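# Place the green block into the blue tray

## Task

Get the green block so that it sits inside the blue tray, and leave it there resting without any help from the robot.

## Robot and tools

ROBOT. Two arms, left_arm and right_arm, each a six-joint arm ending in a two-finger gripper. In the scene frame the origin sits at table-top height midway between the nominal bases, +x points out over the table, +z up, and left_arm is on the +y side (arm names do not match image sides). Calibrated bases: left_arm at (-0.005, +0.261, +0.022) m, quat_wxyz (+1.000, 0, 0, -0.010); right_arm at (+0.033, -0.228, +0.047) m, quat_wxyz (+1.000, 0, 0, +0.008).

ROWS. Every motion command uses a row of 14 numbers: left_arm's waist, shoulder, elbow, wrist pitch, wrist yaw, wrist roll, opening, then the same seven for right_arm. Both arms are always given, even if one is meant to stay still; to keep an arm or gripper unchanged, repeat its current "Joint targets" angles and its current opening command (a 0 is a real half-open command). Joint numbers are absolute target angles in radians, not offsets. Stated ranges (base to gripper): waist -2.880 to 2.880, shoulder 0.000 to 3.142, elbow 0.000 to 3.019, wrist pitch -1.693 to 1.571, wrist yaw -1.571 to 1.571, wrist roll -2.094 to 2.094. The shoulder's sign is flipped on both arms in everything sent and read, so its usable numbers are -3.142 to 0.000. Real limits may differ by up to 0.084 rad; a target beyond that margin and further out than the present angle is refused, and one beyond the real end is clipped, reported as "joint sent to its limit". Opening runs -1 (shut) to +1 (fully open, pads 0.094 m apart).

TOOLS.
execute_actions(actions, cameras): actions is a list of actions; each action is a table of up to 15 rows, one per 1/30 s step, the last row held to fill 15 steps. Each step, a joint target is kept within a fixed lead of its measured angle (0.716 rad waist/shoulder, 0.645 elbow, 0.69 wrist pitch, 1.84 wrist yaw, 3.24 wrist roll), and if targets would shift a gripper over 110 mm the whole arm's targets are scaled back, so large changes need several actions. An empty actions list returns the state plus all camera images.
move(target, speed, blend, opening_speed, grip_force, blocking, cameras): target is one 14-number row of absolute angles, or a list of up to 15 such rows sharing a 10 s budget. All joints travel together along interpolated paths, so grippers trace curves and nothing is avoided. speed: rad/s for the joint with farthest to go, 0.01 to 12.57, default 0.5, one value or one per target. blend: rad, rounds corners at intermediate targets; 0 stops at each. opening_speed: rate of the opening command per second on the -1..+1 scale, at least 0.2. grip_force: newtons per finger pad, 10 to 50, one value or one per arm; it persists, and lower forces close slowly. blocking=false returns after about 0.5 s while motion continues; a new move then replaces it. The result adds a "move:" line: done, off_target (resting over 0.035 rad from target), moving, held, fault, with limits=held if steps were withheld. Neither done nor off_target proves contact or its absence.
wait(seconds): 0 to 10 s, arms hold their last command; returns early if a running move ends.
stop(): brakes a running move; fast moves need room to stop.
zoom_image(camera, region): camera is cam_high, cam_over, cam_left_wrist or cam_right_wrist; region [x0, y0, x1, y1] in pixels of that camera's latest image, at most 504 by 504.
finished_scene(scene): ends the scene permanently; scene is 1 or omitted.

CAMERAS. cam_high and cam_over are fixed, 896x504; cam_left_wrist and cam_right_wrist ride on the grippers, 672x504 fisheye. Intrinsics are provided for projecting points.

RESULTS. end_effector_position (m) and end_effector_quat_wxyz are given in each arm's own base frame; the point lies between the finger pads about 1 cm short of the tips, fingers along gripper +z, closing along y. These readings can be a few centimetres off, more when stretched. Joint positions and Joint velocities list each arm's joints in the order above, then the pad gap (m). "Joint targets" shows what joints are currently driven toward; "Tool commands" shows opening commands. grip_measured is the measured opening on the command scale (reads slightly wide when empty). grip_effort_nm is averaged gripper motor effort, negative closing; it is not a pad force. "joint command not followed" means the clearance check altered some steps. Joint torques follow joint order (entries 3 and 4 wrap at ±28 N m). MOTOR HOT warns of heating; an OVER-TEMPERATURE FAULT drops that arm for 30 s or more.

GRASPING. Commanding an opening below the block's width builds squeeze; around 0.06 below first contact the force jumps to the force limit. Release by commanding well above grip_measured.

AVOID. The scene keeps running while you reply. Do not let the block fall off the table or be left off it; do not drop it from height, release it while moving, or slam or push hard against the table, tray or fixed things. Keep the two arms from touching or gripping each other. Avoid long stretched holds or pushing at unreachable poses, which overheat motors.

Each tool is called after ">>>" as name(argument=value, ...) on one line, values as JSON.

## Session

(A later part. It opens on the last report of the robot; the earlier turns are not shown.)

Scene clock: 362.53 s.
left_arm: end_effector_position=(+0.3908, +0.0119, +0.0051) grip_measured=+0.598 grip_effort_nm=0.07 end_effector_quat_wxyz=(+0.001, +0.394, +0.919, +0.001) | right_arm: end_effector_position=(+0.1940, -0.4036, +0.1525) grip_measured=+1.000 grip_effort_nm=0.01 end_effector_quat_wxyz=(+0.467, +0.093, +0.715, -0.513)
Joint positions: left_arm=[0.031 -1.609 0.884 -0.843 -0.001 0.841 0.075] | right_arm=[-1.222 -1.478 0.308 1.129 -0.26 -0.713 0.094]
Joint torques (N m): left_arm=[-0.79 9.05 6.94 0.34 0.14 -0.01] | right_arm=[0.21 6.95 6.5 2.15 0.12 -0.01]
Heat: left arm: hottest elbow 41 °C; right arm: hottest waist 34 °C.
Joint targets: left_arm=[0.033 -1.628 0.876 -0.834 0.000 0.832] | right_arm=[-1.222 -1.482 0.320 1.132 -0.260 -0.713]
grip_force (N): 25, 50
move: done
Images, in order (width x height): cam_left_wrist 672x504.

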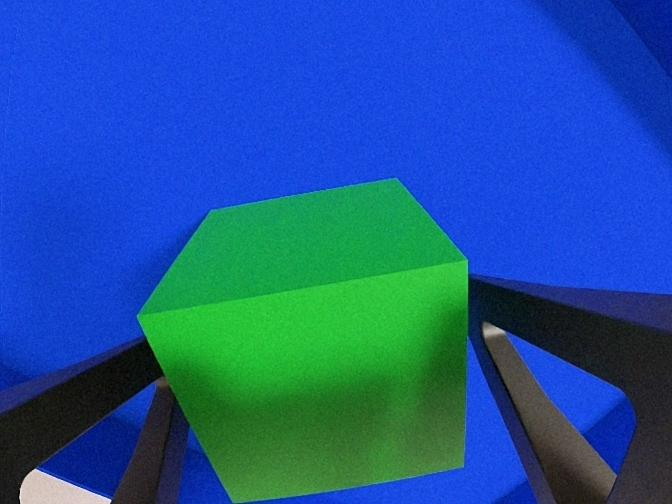

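>>> move(target=[[0.033, -1.628, 0.876, -0.834, 0.0, 0.832, 1.0, -1.222, -1.482, 0.320, 1.132, -0.260, -0.713, 1.0], [0.033, -1.597, 0.932, -0.848, 0.0, 0.832, 1.0, -1.222, -1.482, 0.320, 1.132, -0.260, -0.713, 1.0], [0.033, -1.527, 0.977, -0.955, 0.0, 0.832, 1.0, -1.222, -1.482, 0.320, 1.132, -0.260, -0.713, 1.0], [0.033, -1.392, 1.100, -1.211, 0.0, 0.832, 1.0, -1.222, -1.482, 0.320, 1.132, -0.260, -0.713, 1.0]], speed=[0.1, 0.1, 0.1, 0.25], blend=[0.0, 0.01, 0.03, 0.0], opening_speed=0.6, cameras=["cam_left_wrist", "cam_over", "cam_high"])

Scene clock: 384.50 s.
left_arm: end_effector_position=(+0.3867, +0.0118, +0.1350) grip_measured=+0.998 grip_effort_nm=0.07 end_effector_quat_wxyz=(+0.006, +0.394, +0.919, +0.003) | right_arm: end_effector_position=(+0.1940, -0.4036, +0.1525) grip_measured=+1.000 grip_effort_nm=0.01 end_effector_quat_wxyz=(+0.467, +0.093, +0.715, -0.513)
Joint positions: left_arm=[0.031 -1.402 1.048 -1.203 -0.001 0.841 0.094] | right_arm=[-1.222 -1.478 0.308 1.129 -0.26 -0.713 0.094]
Joint torques (N m): left_arm=[-0.73 10.34 14.57 -0.39 0.14 0] | right_arm=[0.21 6.95 6.52 2.15 0.12 -0.02]
Heat: left arm: hottest elbow 40 °C; right arm: hottest waist 34 °C.
Joint targets: left_arm=[0.033 -1.392 1.100 -1.211 0.000 0.832] | right_arm=[-1.222 -1.482 0.320 1.132 -0.260 -0.713]
grip_force (N): 25, 50
move: off_target (left_arm); left_arm: the elbow is farthest, 0.052 rad from its target
Images, in order (width x height): cam_high 896x504, cam_over 896x504, cam_left_wrist 672x504.

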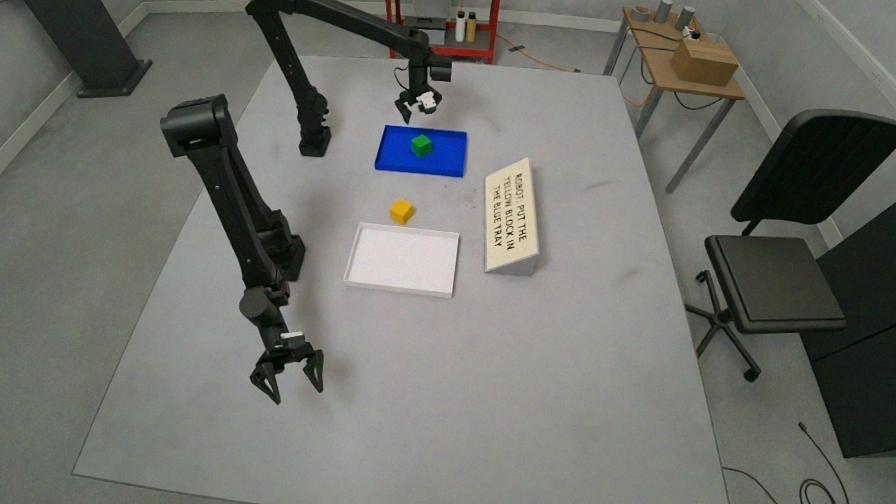

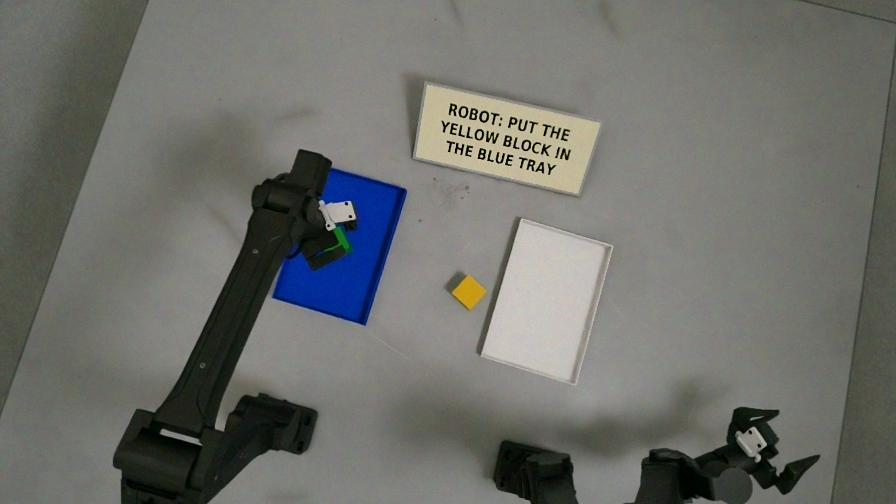

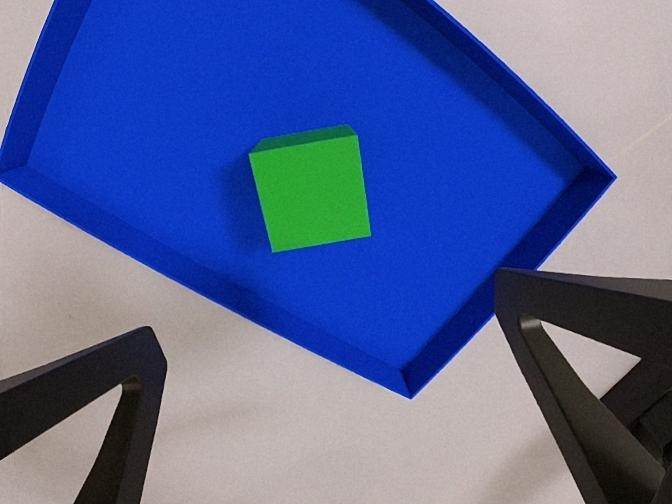

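>>> finished_scene()

The scene is finished: the task was done.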